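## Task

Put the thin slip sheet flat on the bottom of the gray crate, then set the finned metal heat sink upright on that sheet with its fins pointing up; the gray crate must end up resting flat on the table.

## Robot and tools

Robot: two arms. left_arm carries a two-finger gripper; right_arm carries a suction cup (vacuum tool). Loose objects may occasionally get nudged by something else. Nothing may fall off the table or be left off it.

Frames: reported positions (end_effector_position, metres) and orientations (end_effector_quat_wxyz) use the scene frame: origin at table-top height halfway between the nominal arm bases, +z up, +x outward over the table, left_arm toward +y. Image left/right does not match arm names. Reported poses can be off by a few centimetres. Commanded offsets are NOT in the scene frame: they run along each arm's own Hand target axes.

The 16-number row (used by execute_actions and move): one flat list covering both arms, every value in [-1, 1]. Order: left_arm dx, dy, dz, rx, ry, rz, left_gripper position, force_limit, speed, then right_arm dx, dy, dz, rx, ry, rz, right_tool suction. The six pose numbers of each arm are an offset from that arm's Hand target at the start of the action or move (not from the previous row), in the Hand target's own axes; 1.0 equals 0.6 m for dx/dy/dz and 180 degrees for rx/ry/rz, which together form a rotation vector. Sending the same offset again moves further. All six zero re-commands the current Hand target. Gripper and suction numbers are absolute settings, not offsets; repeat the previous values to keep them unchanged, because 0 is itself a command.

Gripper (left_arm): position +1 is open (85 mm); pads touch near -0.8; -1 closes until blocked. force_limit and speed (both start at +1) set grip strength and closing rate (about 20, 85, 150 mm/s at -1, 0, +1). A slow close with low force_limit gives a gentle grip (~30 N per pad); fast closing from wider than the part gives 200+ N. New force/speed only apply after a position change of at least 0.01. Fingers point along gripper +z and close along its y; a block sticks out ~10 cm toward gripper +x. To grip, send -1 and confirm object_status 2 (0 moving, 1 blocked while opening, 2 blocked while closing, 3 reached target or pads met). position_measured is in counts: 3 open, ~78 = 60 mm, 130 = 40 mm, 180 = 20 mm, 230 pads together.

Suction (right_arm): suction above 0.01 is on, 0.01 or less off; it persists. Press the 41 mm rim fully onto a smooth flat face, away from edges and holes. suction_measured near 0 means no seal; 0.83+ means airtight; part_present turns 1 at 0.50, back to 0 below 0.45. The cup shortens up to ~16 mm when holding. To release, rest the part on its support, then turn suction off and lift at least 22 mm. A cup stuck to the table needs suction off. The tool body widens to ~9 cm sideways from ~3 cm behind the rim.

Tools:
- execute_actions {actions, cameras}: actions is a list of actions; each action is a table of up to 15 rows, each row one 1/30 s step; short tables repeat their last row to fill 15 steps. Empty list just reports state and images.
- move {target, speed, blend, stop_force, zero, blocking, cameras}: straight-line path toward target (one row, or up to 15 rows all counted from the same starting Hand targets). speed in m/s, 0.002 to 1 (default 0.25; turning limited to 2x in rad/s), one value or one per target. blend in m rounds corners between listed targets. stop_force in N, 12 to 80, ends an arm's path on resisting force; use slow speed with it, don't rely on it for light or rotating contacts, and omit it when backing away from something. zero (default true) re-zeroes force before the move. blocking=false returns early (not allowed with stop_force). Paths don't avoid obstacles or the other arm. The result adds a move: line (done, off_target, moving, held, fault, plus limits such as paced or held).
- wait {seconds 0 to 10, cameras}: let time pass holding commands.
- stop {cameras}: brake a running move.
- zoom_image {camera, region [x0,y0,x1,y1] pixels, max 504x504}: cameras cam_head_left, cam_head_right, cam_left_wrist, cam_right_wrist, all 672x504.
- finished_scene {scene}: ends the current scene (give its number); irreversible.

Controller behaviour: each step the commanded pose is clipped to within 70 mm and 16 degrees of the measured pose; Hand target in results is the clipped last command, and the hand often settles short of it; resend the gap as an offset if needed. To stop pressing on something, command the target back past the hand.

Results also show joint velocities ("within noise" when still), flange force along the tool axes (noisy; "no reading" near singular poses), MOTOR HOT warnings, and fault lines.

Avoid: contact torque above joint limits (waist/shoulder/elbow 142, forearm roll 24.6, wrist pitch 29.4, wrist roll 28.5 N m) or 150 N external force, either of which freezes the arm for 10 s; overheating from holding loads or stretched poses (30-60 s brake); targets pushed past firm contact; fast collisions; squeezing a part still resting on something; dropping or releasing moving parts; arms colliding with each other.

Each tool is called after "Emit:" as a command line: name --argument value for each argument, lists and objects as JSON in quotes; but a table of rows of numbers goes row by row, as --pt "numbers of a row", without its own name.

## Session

Emit:
execute_actions --actions '[]'

Scene clock: 0.00 s.
left_arm: end_effector_position=(+0.7213, -0.0823, +0.1226) position_measured=3 object_status=3 end_effector_quat_wxyz=(-0.216, -0.436, +0.749, -0.450) | right_arm: end_effector_position=(+0.3013, -0.6642, +0.3393) suction_measured=0.00 part_present=0 end_effector_quat_wxyz=(+0.132, +0.346, +0.919, -0.134)
Joint positions: left_arm=[-0.167 0.863 0.136 1.294 -1.06 0.386] | right_arm=[-0.135 -0.533 -0.498 0.314 -1.394 -0.558]
Joint velocities: within noise
Flange force (N): no reading
Hand target: left_arm +0.7213, -0.0823, +0.1226; -0.216, -0.436, +0.749, -0.450 | right_arm +0.3013, -0.6642, +0.3393; +0.132, +0.346, +0.919, -0.134

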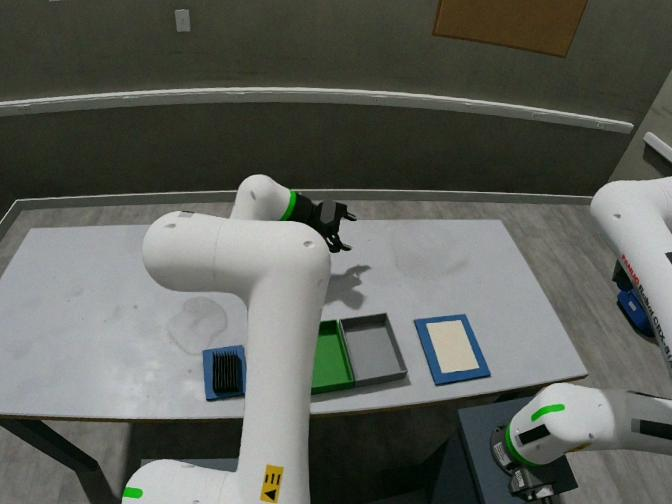

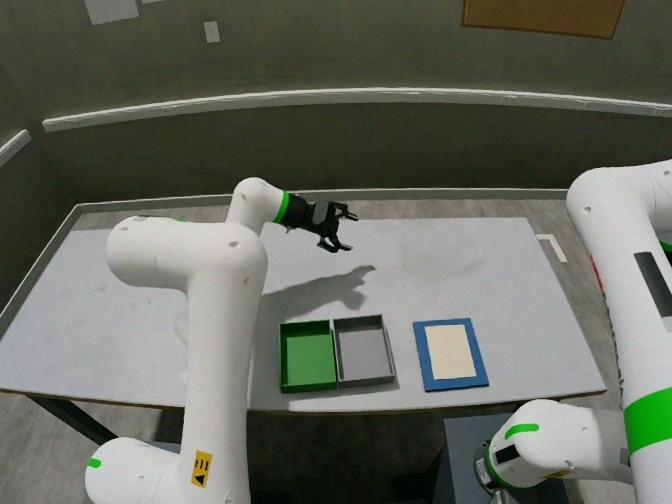

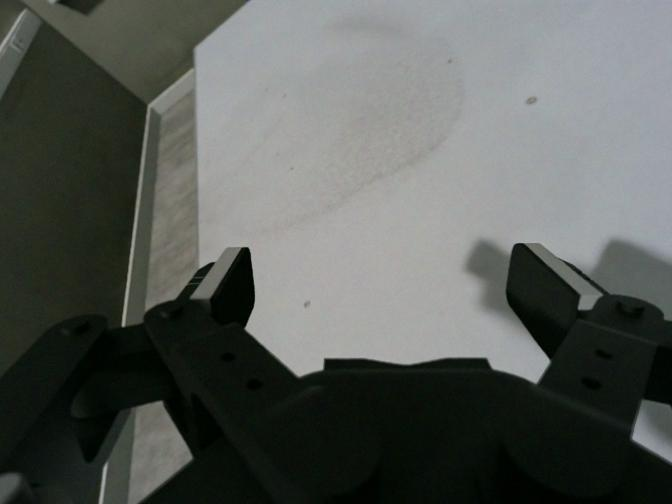

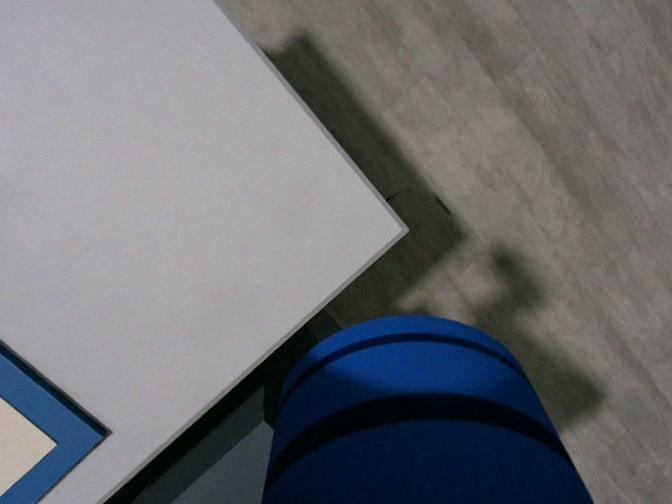

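Emit:
move --target '[0.268,0.4255,-0.717,-0.313,-0.150,0.303,1,-0.5,-0.5,0.165,0.690,-0.369,-0.088,0.0864,-0.2265,0]' --speed 0.35

Emit:
zoom_image --camera "cam_right_wrist" --region '[100, 40, 604, 300]'

Emit:
zoom_image --camera "cam_left_wrist" --region '[200, 0, 560, 340]'

Scene clock: 3.60 s.
left_arm: end_effector_position=(+0.3905, +0.2695, +0.3299) position_measured=3 object_status=3 end_effector_quat_wxyz=(-0.001, -0.001, +1.000, +0.000) | right_arm: end_effector_position=(+0.4745, -0.2300, +0.4477) suction_measured=0.00 part_present=0 end_effector_quat_wxyz=(+0.000, +0.000, +1.000, +0.001)
Joint positions: left_arm=[0.156 -0.129 -0.058 -0.001 -1.643 -0.16] | right_arm=[0.744 0.038 0.34 -0.001 -1.873 -0.694]
Joint velocities: within noise
Flange force (N): left_arm=[-1.5 -4.5 -2.5] | right_arm=[0.3 -1.0 -0.5]
Hand target: left_arm +0.3905, +0.2694, +0.3299; -0.001, -0.001, +1.000, +0.000 | right_arm +0.4745, -0.2300, +0.4477; +0.000, +0.000, +1.000, +0.001
Off the commanded pose: left_arm 0.000 m, 0 deg | right_arm 0.000 m, 0 deg.
move: done

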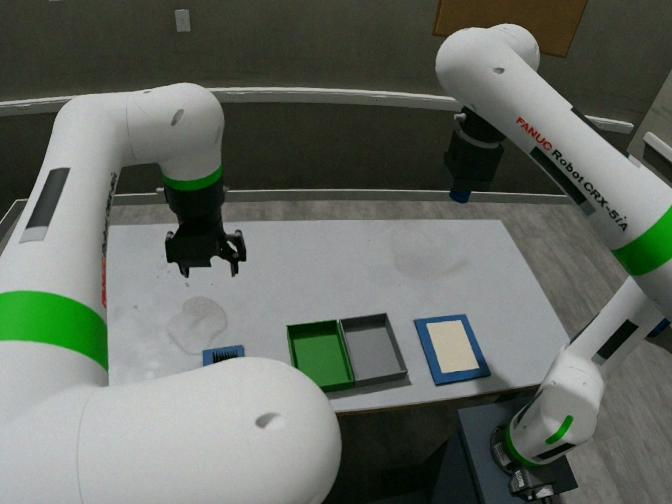

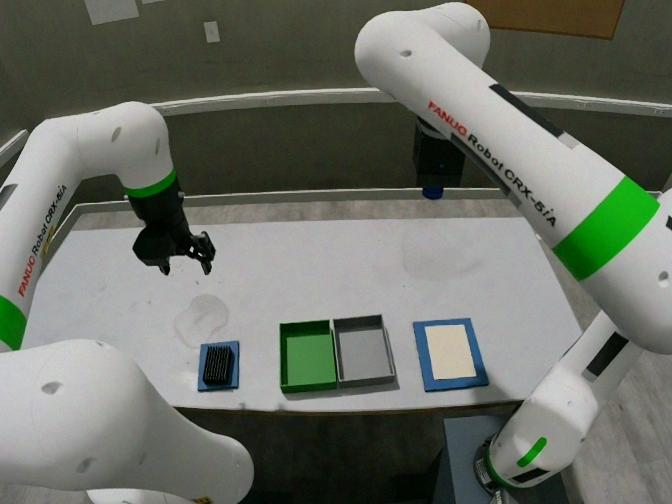

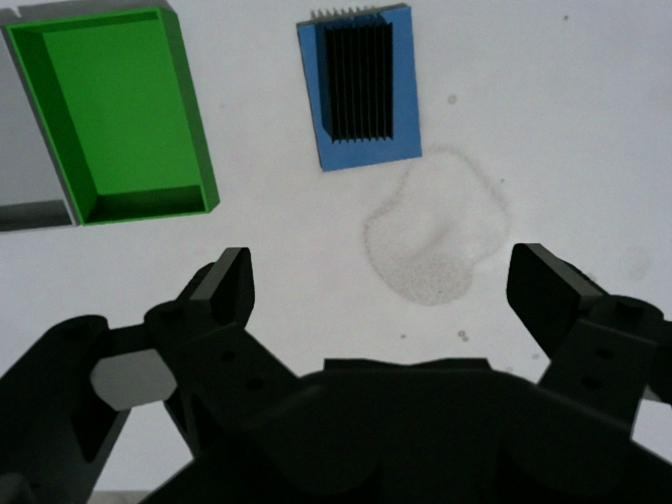

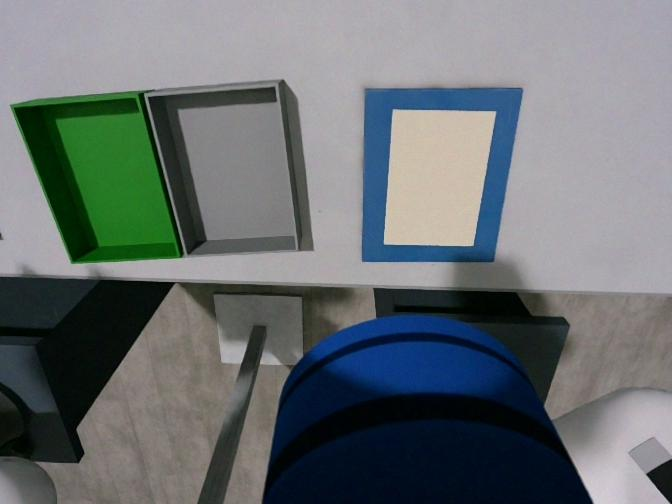

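Scaled by 1.000.

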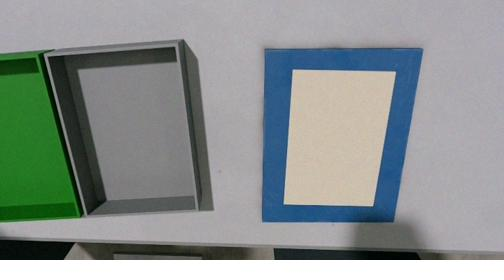

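Scaled by 1.400 from the camera's 672x504 image, which has a finer 960x720 frame.

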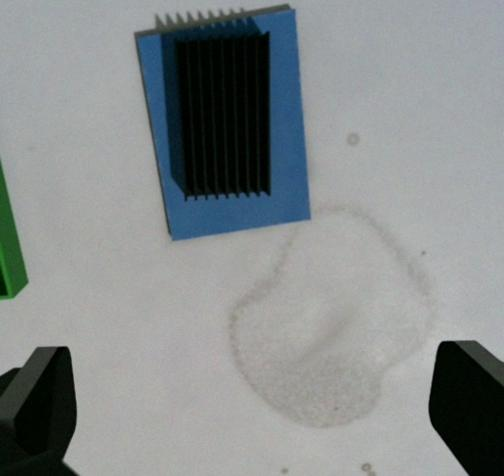

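Emit:
move --pt "0.0908 0.0108 0.3665 0 0 -0.0133 1 -0.5 -0.5 0.1917 -0.1667 0.6 0 0 -0.0044 0" --pt "0.0908 0.0108 0.3665 0 0 -0.0133 1 -0.5 -0.5 0.1917 -0.1667 0.7162 0 0 -0.0044 0" --speed '[0.3,0.12]' --blend 0.03 --cameras '["cam_right_wrist","cam_left_wrist"]'

Emit:
move --target '[0,0,0,0,0,0,1,-0.5,-0.5,0,0,0.026,0,0,0,1]' --speed 0.03 --cameras '["cam_right_wrist"]'

Emit:
zoom_image --camera "cam_right_wrist" --region '[100, 100, 604, 504]'

Scene clock: 7.47 s.
left_arm: end_effector_position=(+0.3358, +0.2759, +0.1101) position_measured=3 object_status=3 end_effector_quat_wxyz=(-0.001, -0.022, +1.000, +0.000) | right_arm: end_effector_position=(+0.3594, -0.3296, +0.0178) suction_measured=0.00 part_present=0 end_effector_quat_wxyz=(+0.000, -0.007, +1.000, +0.001)
Joint positions: left_arm=[0.203 -0.172 -0.62 0 -1.123 -0.166] | right_arm=[0.733 -0.078 -0.852 -0.001 -0.796 -0.667]
Joint velocities: within noise
Flange force (N): left_arm=[-2.5 -6.1 -1.4] | right_arm=[1.9 -0.6 -3.6]
Hand target: left_arm +0.3358, +0.2759, +0.1101; -0.001, -0.022, +1.000, +0.000 | right_arm +0.3594, -0.3296, +0.0179; +0.000, -0.007, +1.000, +0.001
Off the commanded pose: left_arm 0.000 m, 0 deg | right_arm 0.000 m, 0 deg.
move: done
Images, in order (width x height): cam_left_wrist 672x504, cam_right_wrist 672x504.

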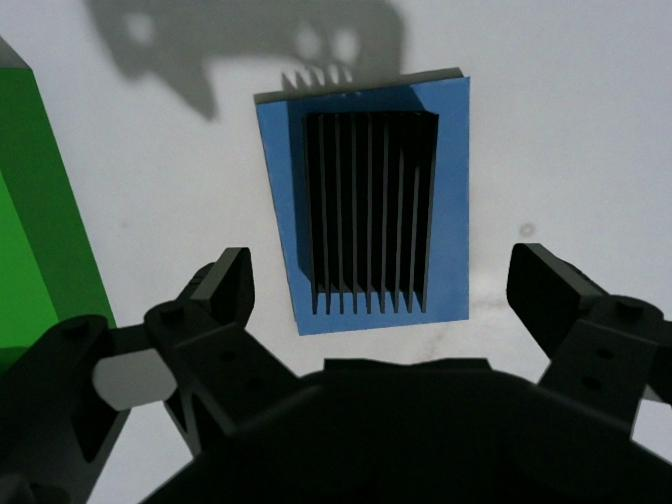

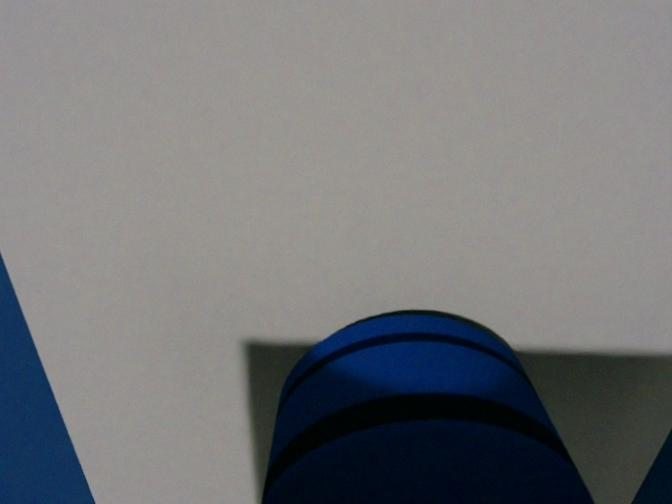

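Scene clock: 8.27 s.
left_arm: end_effector_position=(+0.3358, +0.2759, +0.1101) position_measured=3 object_status=3 end_effector_quat_wxyz=(-0.001, -0.022, +1.000, +0.000) | right_arm: end_effector_position=(+0.3594, -0.3296, +0.0023) suction_measured=0.95 part_present=1 end_effector_quat_wxyz=(+0.000, -0.007, +1.000, +0.001)
Joint positions: left_arm=[0.203 -0.172 -0.62 0 -1.123 -0.166] | right_arm=[0.733 -0.036 -0.866 -0.001 -0.74 -0.667]
Joint velocities: within noise
Flange force (N): left_arm=[-2.8 -5.7 -1.3] | right_arm=[0.4 -1.1 -4.1]
Hand target: left_arm +0.3358, +0.2759, +0.1101; -0.001, -0.022, +1.000, +0.000 | right_arm +0.3594, -0.3295, +0.0023; +0.000, -0.007, +1.000, +0.001
Off the commanded pose: left_arm 0.000 m, 0 deg | right_arm 0.000 m, 0 deg.
move: done
Images, in order (width x height): cam_right_wrist 672x504.

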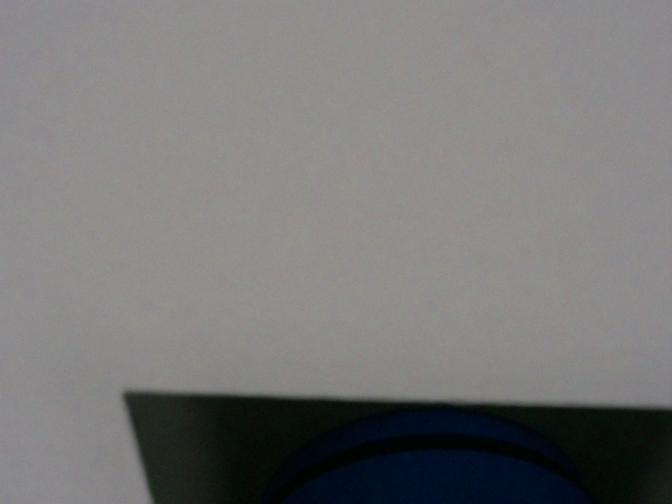

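Scaled by 1.000.

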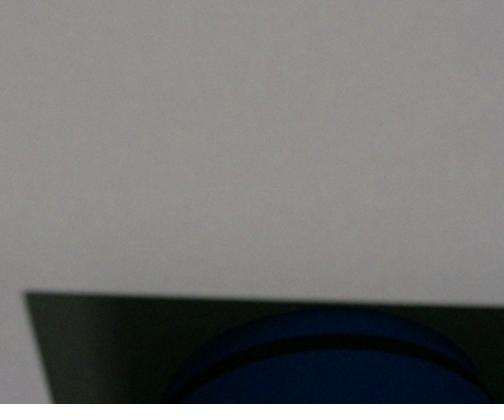

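Emit:
move --pt "0 0.0025 0.1168 0 0 0.004 1 -0.5 -0.5 0 0 -0.15 0 0 0 1" --pt "0 0.0025 0.1168 0 0 0.004 1 -0.5 -0.5 -0.013 0.3795 -0.15 0 0 -0.019 1" --pt "0 0.0025 0.1168 0 0 0.004 1 -0.5 -0.5 -0.013 0.3795 -0.07 0 0 -0.019 1" --speed '[0.12,0.2,0.13]' --blend '[0,0.03,0]'

Emit:
zoom_image --camera "cam_head_right" --region '[270, 270, 450, 430]'

Emit:
zoom_image --camera "cam_head_left" --region '[270, 270, 450, 430]'

Scene clock: 11.63 s.
left_arm: end_effector_position=(+0.3356, +0.2774, +0.0400) position_measured=3 object_status=3 end_effector_quat_wxyz=(-0.001, -0.015, +1.000, +0.000) | right_arm: end_effector_position=(+0.3640, -0.1018, +0.0445) suction_measured=0.95 part_present=1 end_effector_quat_wxyz=(+0.000, -0.037, +0.999, +0.001)
Joint positions: left_arm=[0.208 -0.059 -0.714 0 -0.917 -0.183] | right_arm=[1.147 0.17 -0.507 -0.001 -0.893 -1.023]
Joint velocities: within noise
Flange force (N): left_arm=[-2.0 -6.1 -1.4] | right_arm=[-0.6 0.0 -1.2]
Hand target: left_arm +0.3356, +0.2774, +0.0400; -0.001, -0.015, +1.000, +0.000 | right_arm +0.3641, -0.1018, +0.0445; +0.000, -0.037, +0.999, +0.001
Off the commanded pose: left_arm 0.000 m, 0 deg | right_arm 0.000 m, 0 deg.
move: done; blend cut to 0.024 m at target 2

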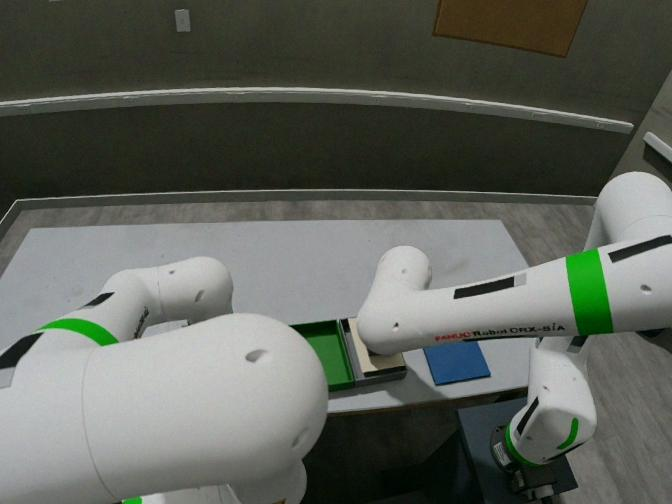

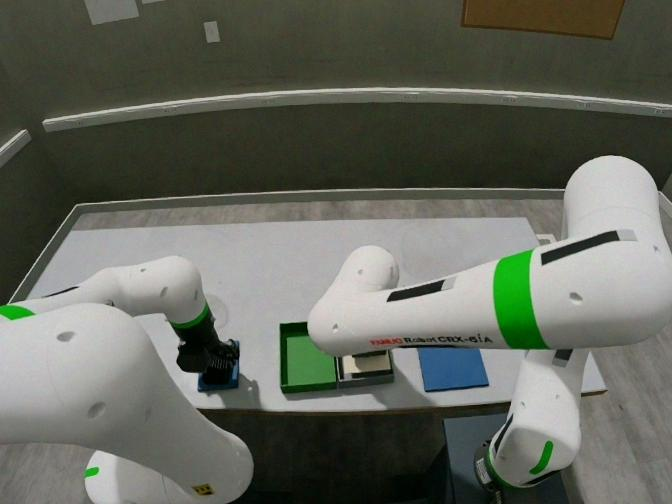

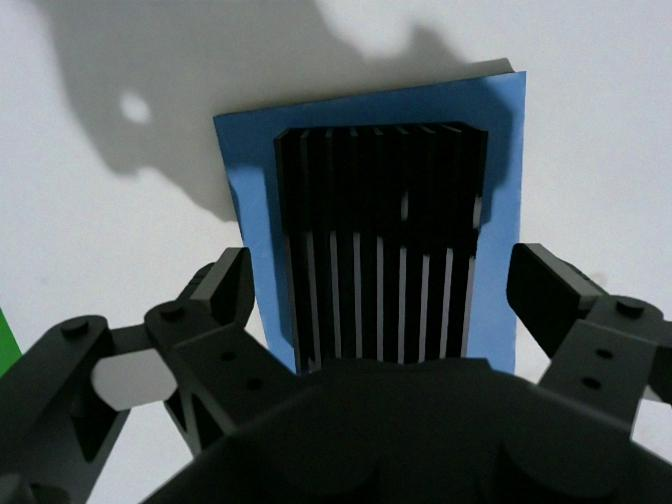

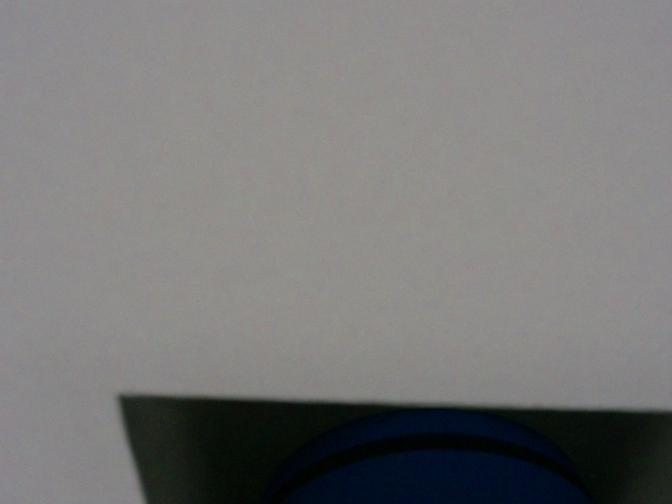

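Scaled by 2.800 from the camera's 672x504 image, which has a finer 960x720 frame.

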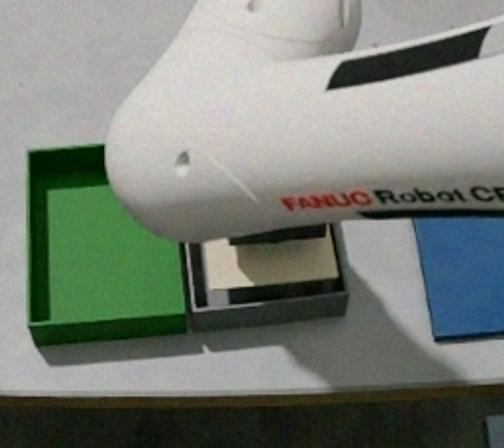

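Scaled by 2.800 from the camera's 672x504 image, which has a finer 960x720 frame.

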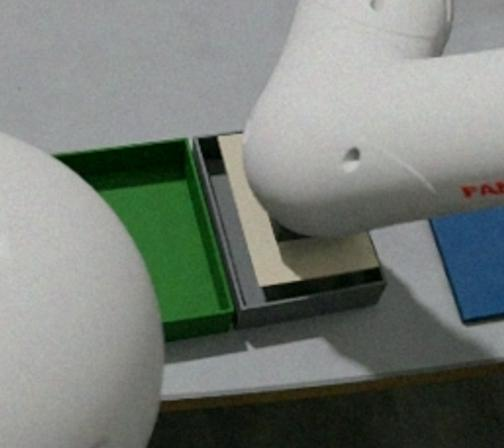

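Emit:
move --pt "0 0 0 0 0 0 -1 -0.8 -1 0.0033 0.005 0 0 0 -0.006 1" --pt "0 0 0 0 0 0 -1 -0.8 -1 0.0033 0.005 0.0905 0 0 -0.006 1" --pt "0 0 0 0 0 0 -1 -0.8 -1 0.0033 0.005 0.0905 0 0 -0.006 0" --speed '[0.1,0.04,0.04]' --cameras '["cam_left_wrist","cam_head_right"]'

Emit:
zoom_image --camera "cam_head_right" --region '[270, 270, 450, 430]'

Scene clock: 16.27 s.
left_arm: end_effector_position=(+0.3356, +0.2774, +0.0400) position_measured=78 object_status=2 end_effector_quat_wxyz=(-0.001, -0.015, +1.000, +0.000) | right_arm: end_effector_position=(+0.3619, -0.0989, -0.0098) suction_measured=0.00 part_present=0 end_effector_quat_wxyz=(+0.000, -0.046, +0.999, +0.001)
Joint positions: left_arm=[0.208 -0.059 -0.714 0 -0.917 -0.183] | right_arm=[1.155 0.276 -0.544 -0.001 -0.75 -1.012]
Joint velocities: within noise
Flange force (N): left_arm=[1.3 -3.5 -17.9] | right_arm=[-0.8 0.6 -17.9]
Hand target: left_arm +0.3356, +0.2774, +0.0400; -0.001, -0.015, +1.000, +0.000 | right_arm +0.3619, -0.0989, -0.0098; +0.000, -0.046, +0.999, +0.001
Off the commanded pose: left_arm 0.000 m, 0 deg | right_arm 0.000 m, 0 deg.
move: done
Images, in order (width x height): cam_head_right 672x504, cam_left_wrist 672x504.

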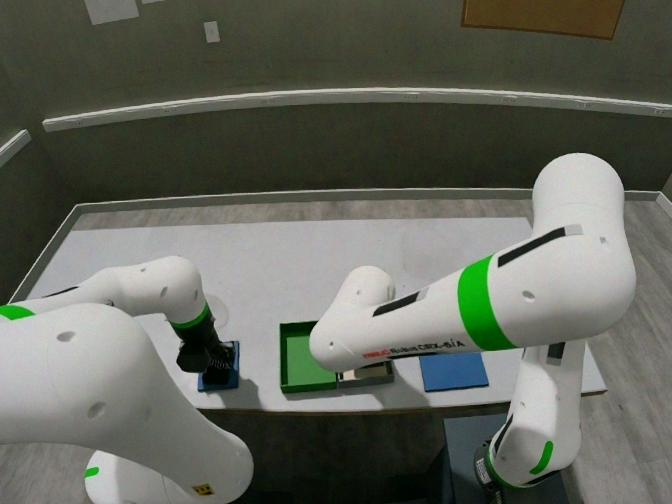

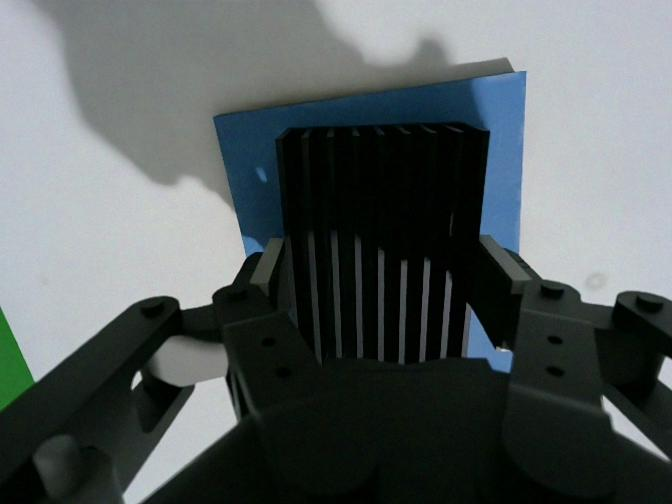

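Scaled by 2.800 from the camera's 672x504 image, which has a finer 960x720 frame.

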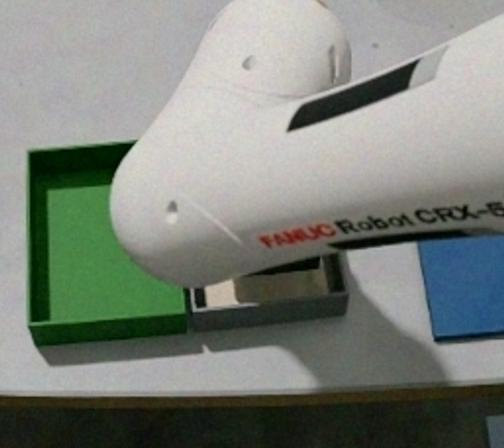

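Emit:
move --pt "0 0 -0.05 0 0 0 -1 -0.8 -1 0 0 -0.05 0 0 0 0" --pt "0 0 -0.18 0 0 0 -1 -0.8 -1 0 0 -0.45 0 0 0 0" --pt "0 0 -0.18 0 0 0 -1 -0.8 -1 0 -0.4 -0.45 0 0 0 0" --speed '[0.06,0.3,0.3]' --blend '[0,0.05,0]'

Emit:
zoom_image --camera "cam_head_right" --region '[270, 270, 450, 430]'

Scene clock: 19.33 s.
left_arm: end_effector_position=(+0.3357, +0.2774, +0.1480) position_measured=78 object_status=2 end_effector_quat_wxyz=(-0.001, -0.015, +1.000, +0.000) | right_arm: end_effector_position=(+0.3840, -0.3382, +0.2599) suction_measured=0.00 part_present=0 end_effector_quat_wxyz=(+0.000, -0.046, +0.999, +0.001)
Joint positions: left_arm=[0.208 -0.216 -0.56 0 -1.228 -0.183] | right_arm=[0.657 -0.319 -0.41 -0.001 -1.479 -0.514]
Joint velocities: within noise
Flange force (N): left_arm=[-3.8 -6.2 -0.3] | right_arm=[1.4 -1.9 -1.3]
Hand target: left_arm +0.3357, +0.2774, +0.1480; -0.001, -0.015, +1.000, +0.000 | right_arm +0.3840, -0.3382, +0.2599; +0.000, -0.046, +0.999, +0.001
Off the commanded pose: left_arm 0.000 m, 0 deg | right_arm 0.000 m, 0 deg.
move: done

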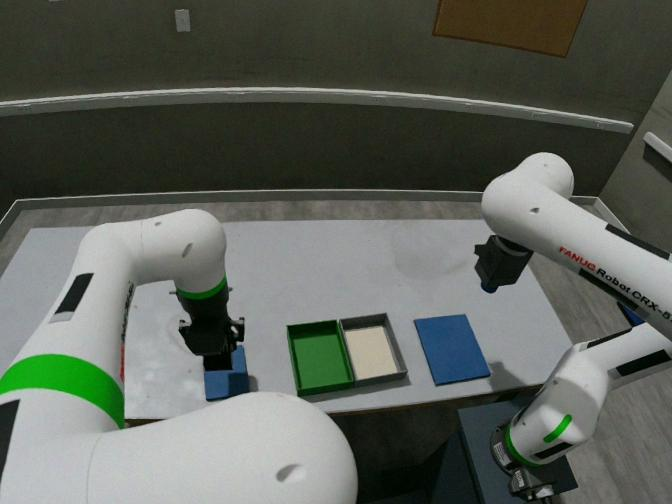

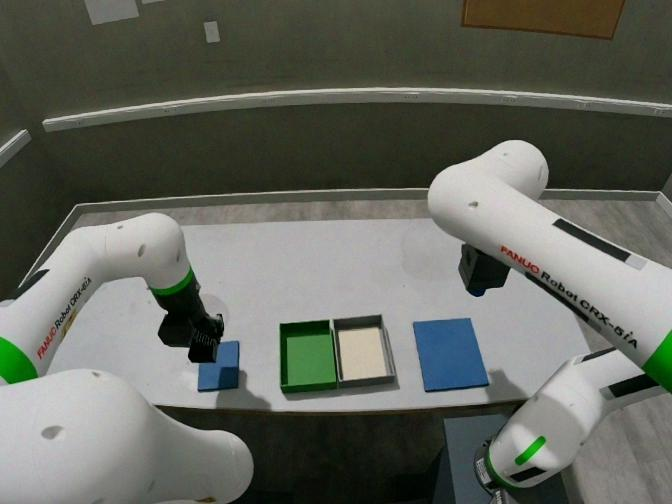

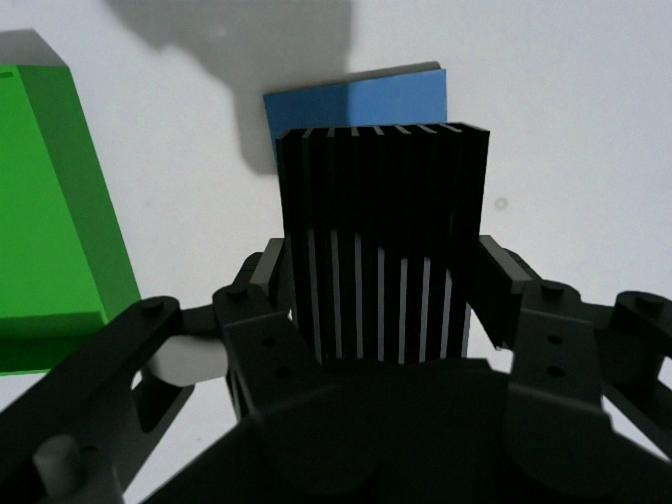

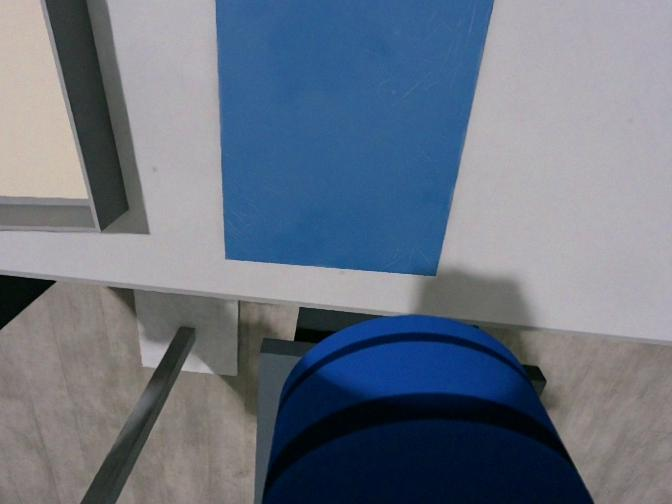

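Scaled by 2.800 from the camera's 672x504 image, which has a finer 960x720 frame.

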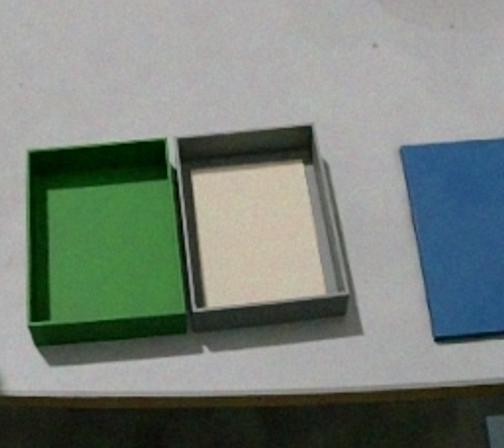

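Emit:
move --pt "-0.067 -0.630 0 0 0 -0.022 -1 -0.8 -1 0 -0.05 -0.05 0 0 0 0" --pt "-0.067 -0.630 0.083 0 0 -0.022 -1 -0.8 -1 0 -0.05 -0.05 0 0 0 0" --speed '[0.2,0.12]' --blend '[0.02,0]' --cameras '["cam_left_wrist","cam_head_right"]'

Emit:
zoom_image --camera "cam_head_right" --region '[270, 270, 450, 430]'

Scene clock: 22.57 s.
left_arm: end_effector_position=(+0.3874, -0.0992, +0.0981) position_measured=78 object_status=2 end_effector_quat_wxyz=(+0.000, -0.050, +0.999, +0.000) | right_arm: end_effector_position=(+0.3868, -0.3681, +0.2899) suction_measured=0.00 part_present=0 end_effector_quat_wxyz=(+0.000, -0.046, +0.999, +0.001)
Joint positions: left_arm=[-0.624 0.437 0.04 0 -1.175 0.718] | right_arm=[0.567 -0.328 -0.347 -0.001 -1.552 -0.425]
Joint velocities: within noise
Flange force (N): left_arm=[1.1 -3.1 0.0] | right_arm=[2.0 -0.2 -1.3]
Hand target: left_arm +0.3874, -0.0992, +0.0981; -0.001, -0.050, +0.999, +0.000 | right_arm +0.3868, -0.3681, +0.2899; +0.000, -0.046, +0.999, +0.001
Off the commanded pose: left_arm 0.000 m, 0 deg | right_arm 0.000 m, 0 deg.
move: done
Images, in order (width x height): cam_head_right 672x504, cam_left_wrist 672x504.

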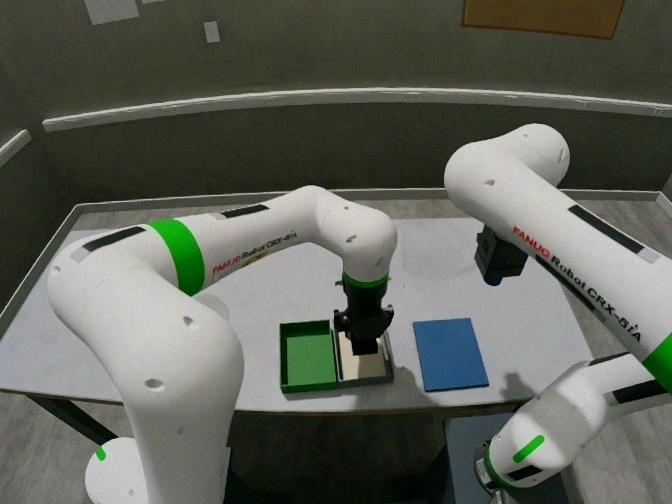

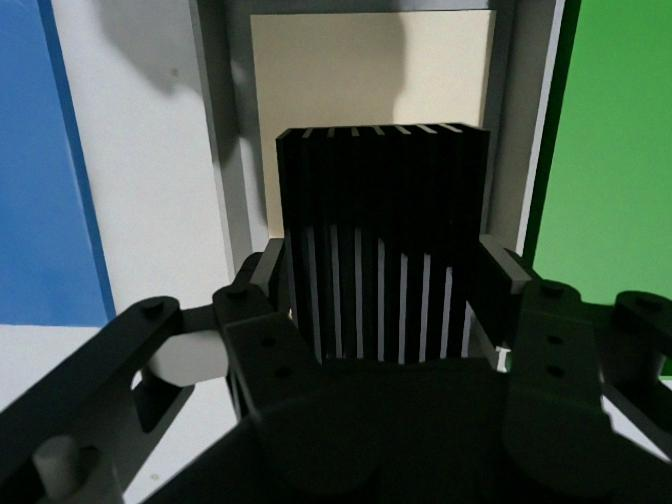

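Scaled by 2.800 from the camera's 672x504 image, which has a finer 960x720 frame.

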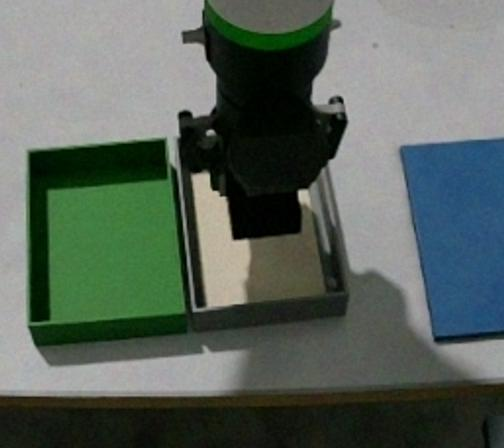

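Emit:
move --pt "0.008 0.002 0 0 0 0 -1 -0.8 -1 0 0 0 0 0 0 0" --pt "0.008 0.002 0.0985 0 0 0 -1 -0.8 -1 0 0 0 0 0 0 0" --speed '[0.1,0.08]' --cameras '["cam_left_wrist"]'

Emit:
move --target '[0,0,0.013,0,0,0,-1,-0.8,-1,0,0,0,0,0,0,0]' --speed 0.01 --stop_force 12 --cameras '["cam_left_wrist"]'

Scene clock: 24.23 s.
left_arm: end_effector_position=(+0.3825, -0.0985, +0.0390) position_measured=78 object_status=2 end_effector_quat_wxyz=(-0.001, -0.050, +0.999, +0.000) | right_arm: end_effector_position=(+0.3868, -0.3681, +0.2899) suction_measured=0.00 part_present=0 end_effector_quat_wxyz=(+0.000, -0.046, +0.999, +0.001)
Joint positions: left_arm=[-0.628 0.492 -0.032 0.001 -1.048 0.722] | right_arm=[0.567 -0.328 -0.347 -0.001 -1.552 -0.425]
Joint velocities: within noise
Flange force (N): left_arm=[1.2 -2.4 0.2] | right_arm=[2.5 -0.8 -1.2]
Hand target: left_arm +0.3824, -0.0985, +0.0390; -0.001, -0.050, +0.999, +0.000 | right_arm +0.3868, -0.3681, +0.2899; +0.000, -0.046, +0.999, +0.001
Off the commanded pose: left_arm 0.000 m, 0 deg | right_arm 0.000 m, 0 deg.
move: done
Images, in order (width x height): cam_left_wrist 672x504.

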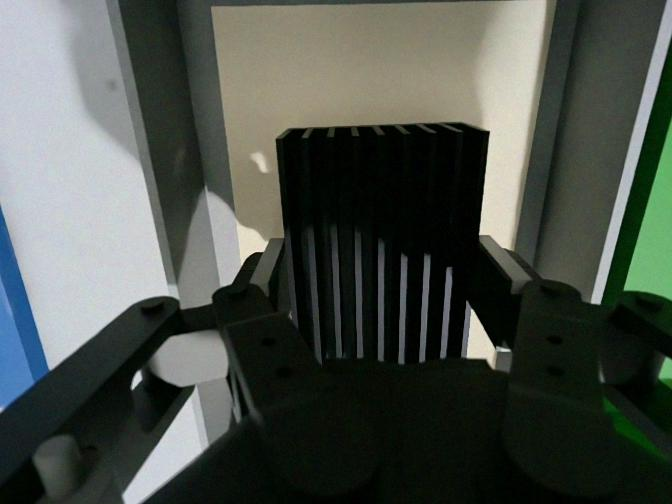

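Scene clock: 25.27 s.
left_arm: end_effector_position=(+0.3825, -0.0986, +0.0348) position_measured=78 object_status=2 end_effector_quat_wxyz=(+0.000, -0.050, +0.999, +0.000) | right_arm: end_effector_position=(+0.3868, -0.3681, +0.2899) suction_measured=0.00 part_present=0 end_effector_quat_wxyz=(+0.000, -0.046, +0.999, +0.001)
Joint positions: left_arm=[-0.628 0.497 -0.035 0.001 -1.039 0.722] | right_arm=[0.567 -0.328 -0.347 -0.001 -1.552 -0.425]
Joint velocities: within noise
Flange force (N): left_arm=[1.0 -0.9 -20.1] | right_arm=[2.1 -1.0 -1.7]
Hand target: left_arm +0.3825, -0.0986, +0.0348; +0.000, -0.050, +0.999, +0.000 (not the last commanded pose) | right_arm +0.3868, -0.3681, +0.2899; +0.000, -0.046, +0.999, +0.001
Off the commanded pose: left_arm 0.004 m, 0 deg | right_arm 0.000 m, 0 deg.
move: contact (left_arm)
Images, in order (width x height): cam_left_wrist 672x504.

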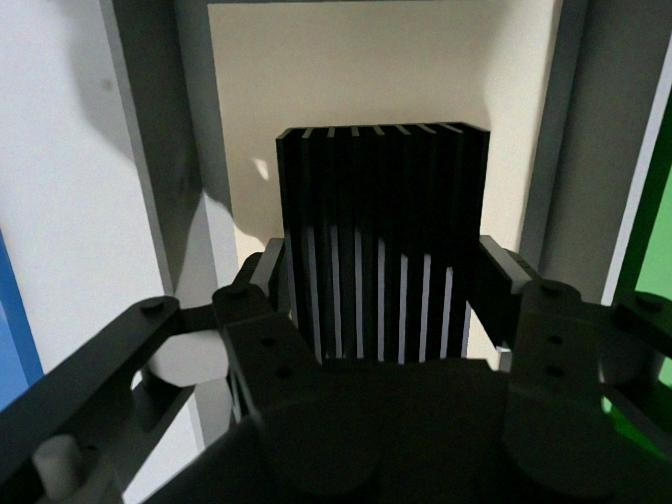

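Emit:
move --target '[0,0,0,0,0,0,0.68,-0.8,-1,0,0,0,0,0,0,0]' --speed 0.02 --cameras '[]'

Emit:
move --pt "0 0 -0.1 0 0 0 0.68 -0.8 -1 0 0 0 0 0 0 0" --pt "0 0.3 -0.3 0 0 0 0.68 -0.8 -1 0 0 0 0 0 0 0" --speed '[0.06,0.25]' --cameras '["cam_left_wrist","cam_head_right"]'

Emit:
zoom_image --camera "cam_head_right" --region '[270, 270, 450, 430]'

Scene clock: 26.53 s.
left_arm: end_effector_position=(+0.3825, -0.0985, +0.0348) position_measured=43 object_status=0 end_effector_quat_wxyz=(-0.001, -0.050, +0.999, +0.000) | right_arm: end_effector_position=(+0.3868, -0.3681, +0.2899) suction_measured=0.00 part_present=0 end_effector_quat_wxyz=(+0.000, -0.046, +0.999, +0.001)
Joint positions: left_arm=[-0.628 0.497 -0.035 0.001 -1.039 0.722] | right_arm=[0.567 -0.328 -0.347 -0.001 -1.552 -0.425]
Joint velocities: within noise
Flange force (N): left_arm=[2.1 -2.5 -2.6] | right_arm=[3.3 0.4 -1.1]
Hand target: left_arm +0.3825, -0.0986, +0.0348; +0.000, -0.050, +0.999, +0.000 | right_arm +0.3868, -0.3681, +0.2899; +0.000, -0.046, +0.999, +0.001
Off the commanded pose: left_arm 0.000 m, 0 deg | right_arm 0.000 m, 0 deg.
move: done
No camera images: "cameras" was empty.

Scene clock: 28.90 s.
left_arm: end_effector_position=(+0.3647, +0.0805, +0.2148) position_measured=44 object_status=3 end_effector_quat_wxyz=(+0.000, -0.050, +0.999, +0.000) | right_arm: end_effector_position=(+0.3868, -0.3681, +0.2899) suction_measured=0.00 part_present=0 end_effector_quat_wxyz=(+0.000, -0.046, +0.999, +0.001)
Joint positions: left_arm=[-0.322 0.017 -0.189 0 -1.366 0.416] | right_arm=[0.567 -0.328 -0.347 -0.001 -1.552 -0.425]
Joint velocities: within noise
Flange force (N): left_arm=[-0.8 -4.6 -2.7] | right_arm=[1.8 -1.0 -1.3]
Hand target: left_arm +0.3647, +0.0805, +0.2148; +0.000, -0.050, +0.999, +0.000 | right_arm +0.3868, -0.3681, +0.2899; +0.000, -0.046, +0.999, +0.001
Off the commanded pose: left_arm 0.000 m, 0 deg | right_arm 0.000 m, 0 deg.
move: done
Images, in order (width x height): cam_head_right 672x504, cam_left_wrist 672x504.

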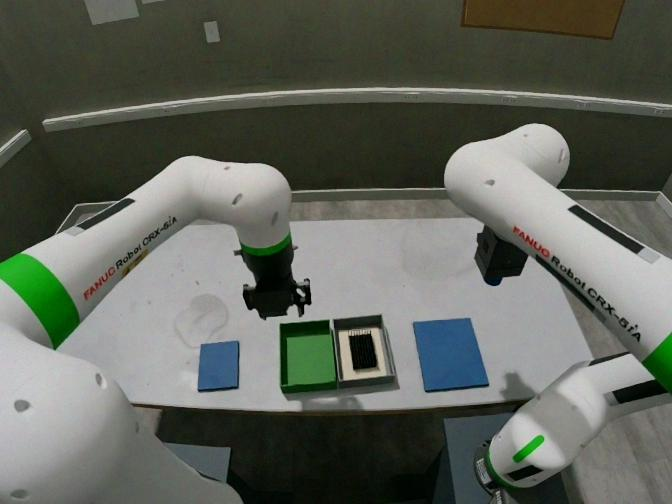

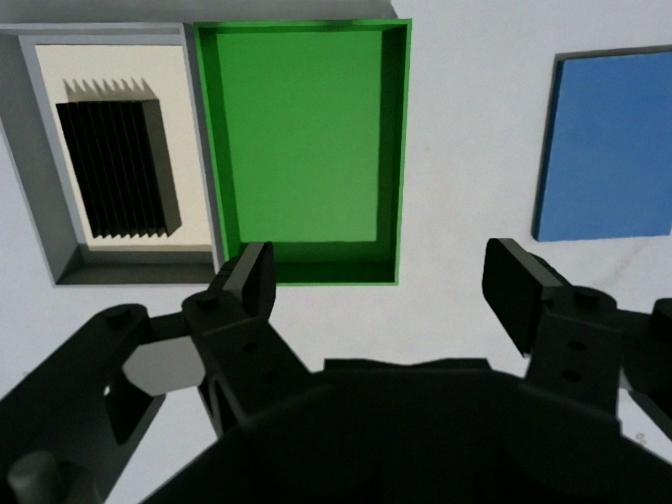

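Scaled by 2.800 from the camera's 672x504 image, which has a finer 960x720 frame.

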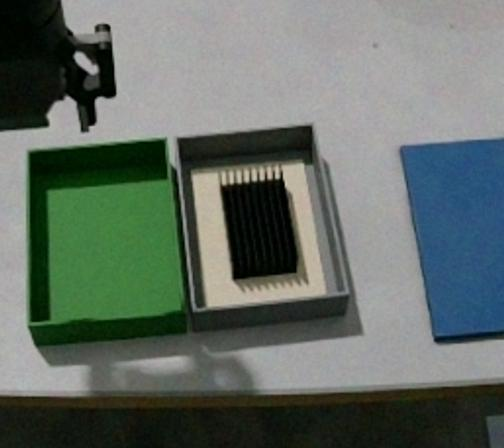

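Emit:
finished_scene --scene 3

The scene is finished: the task was done.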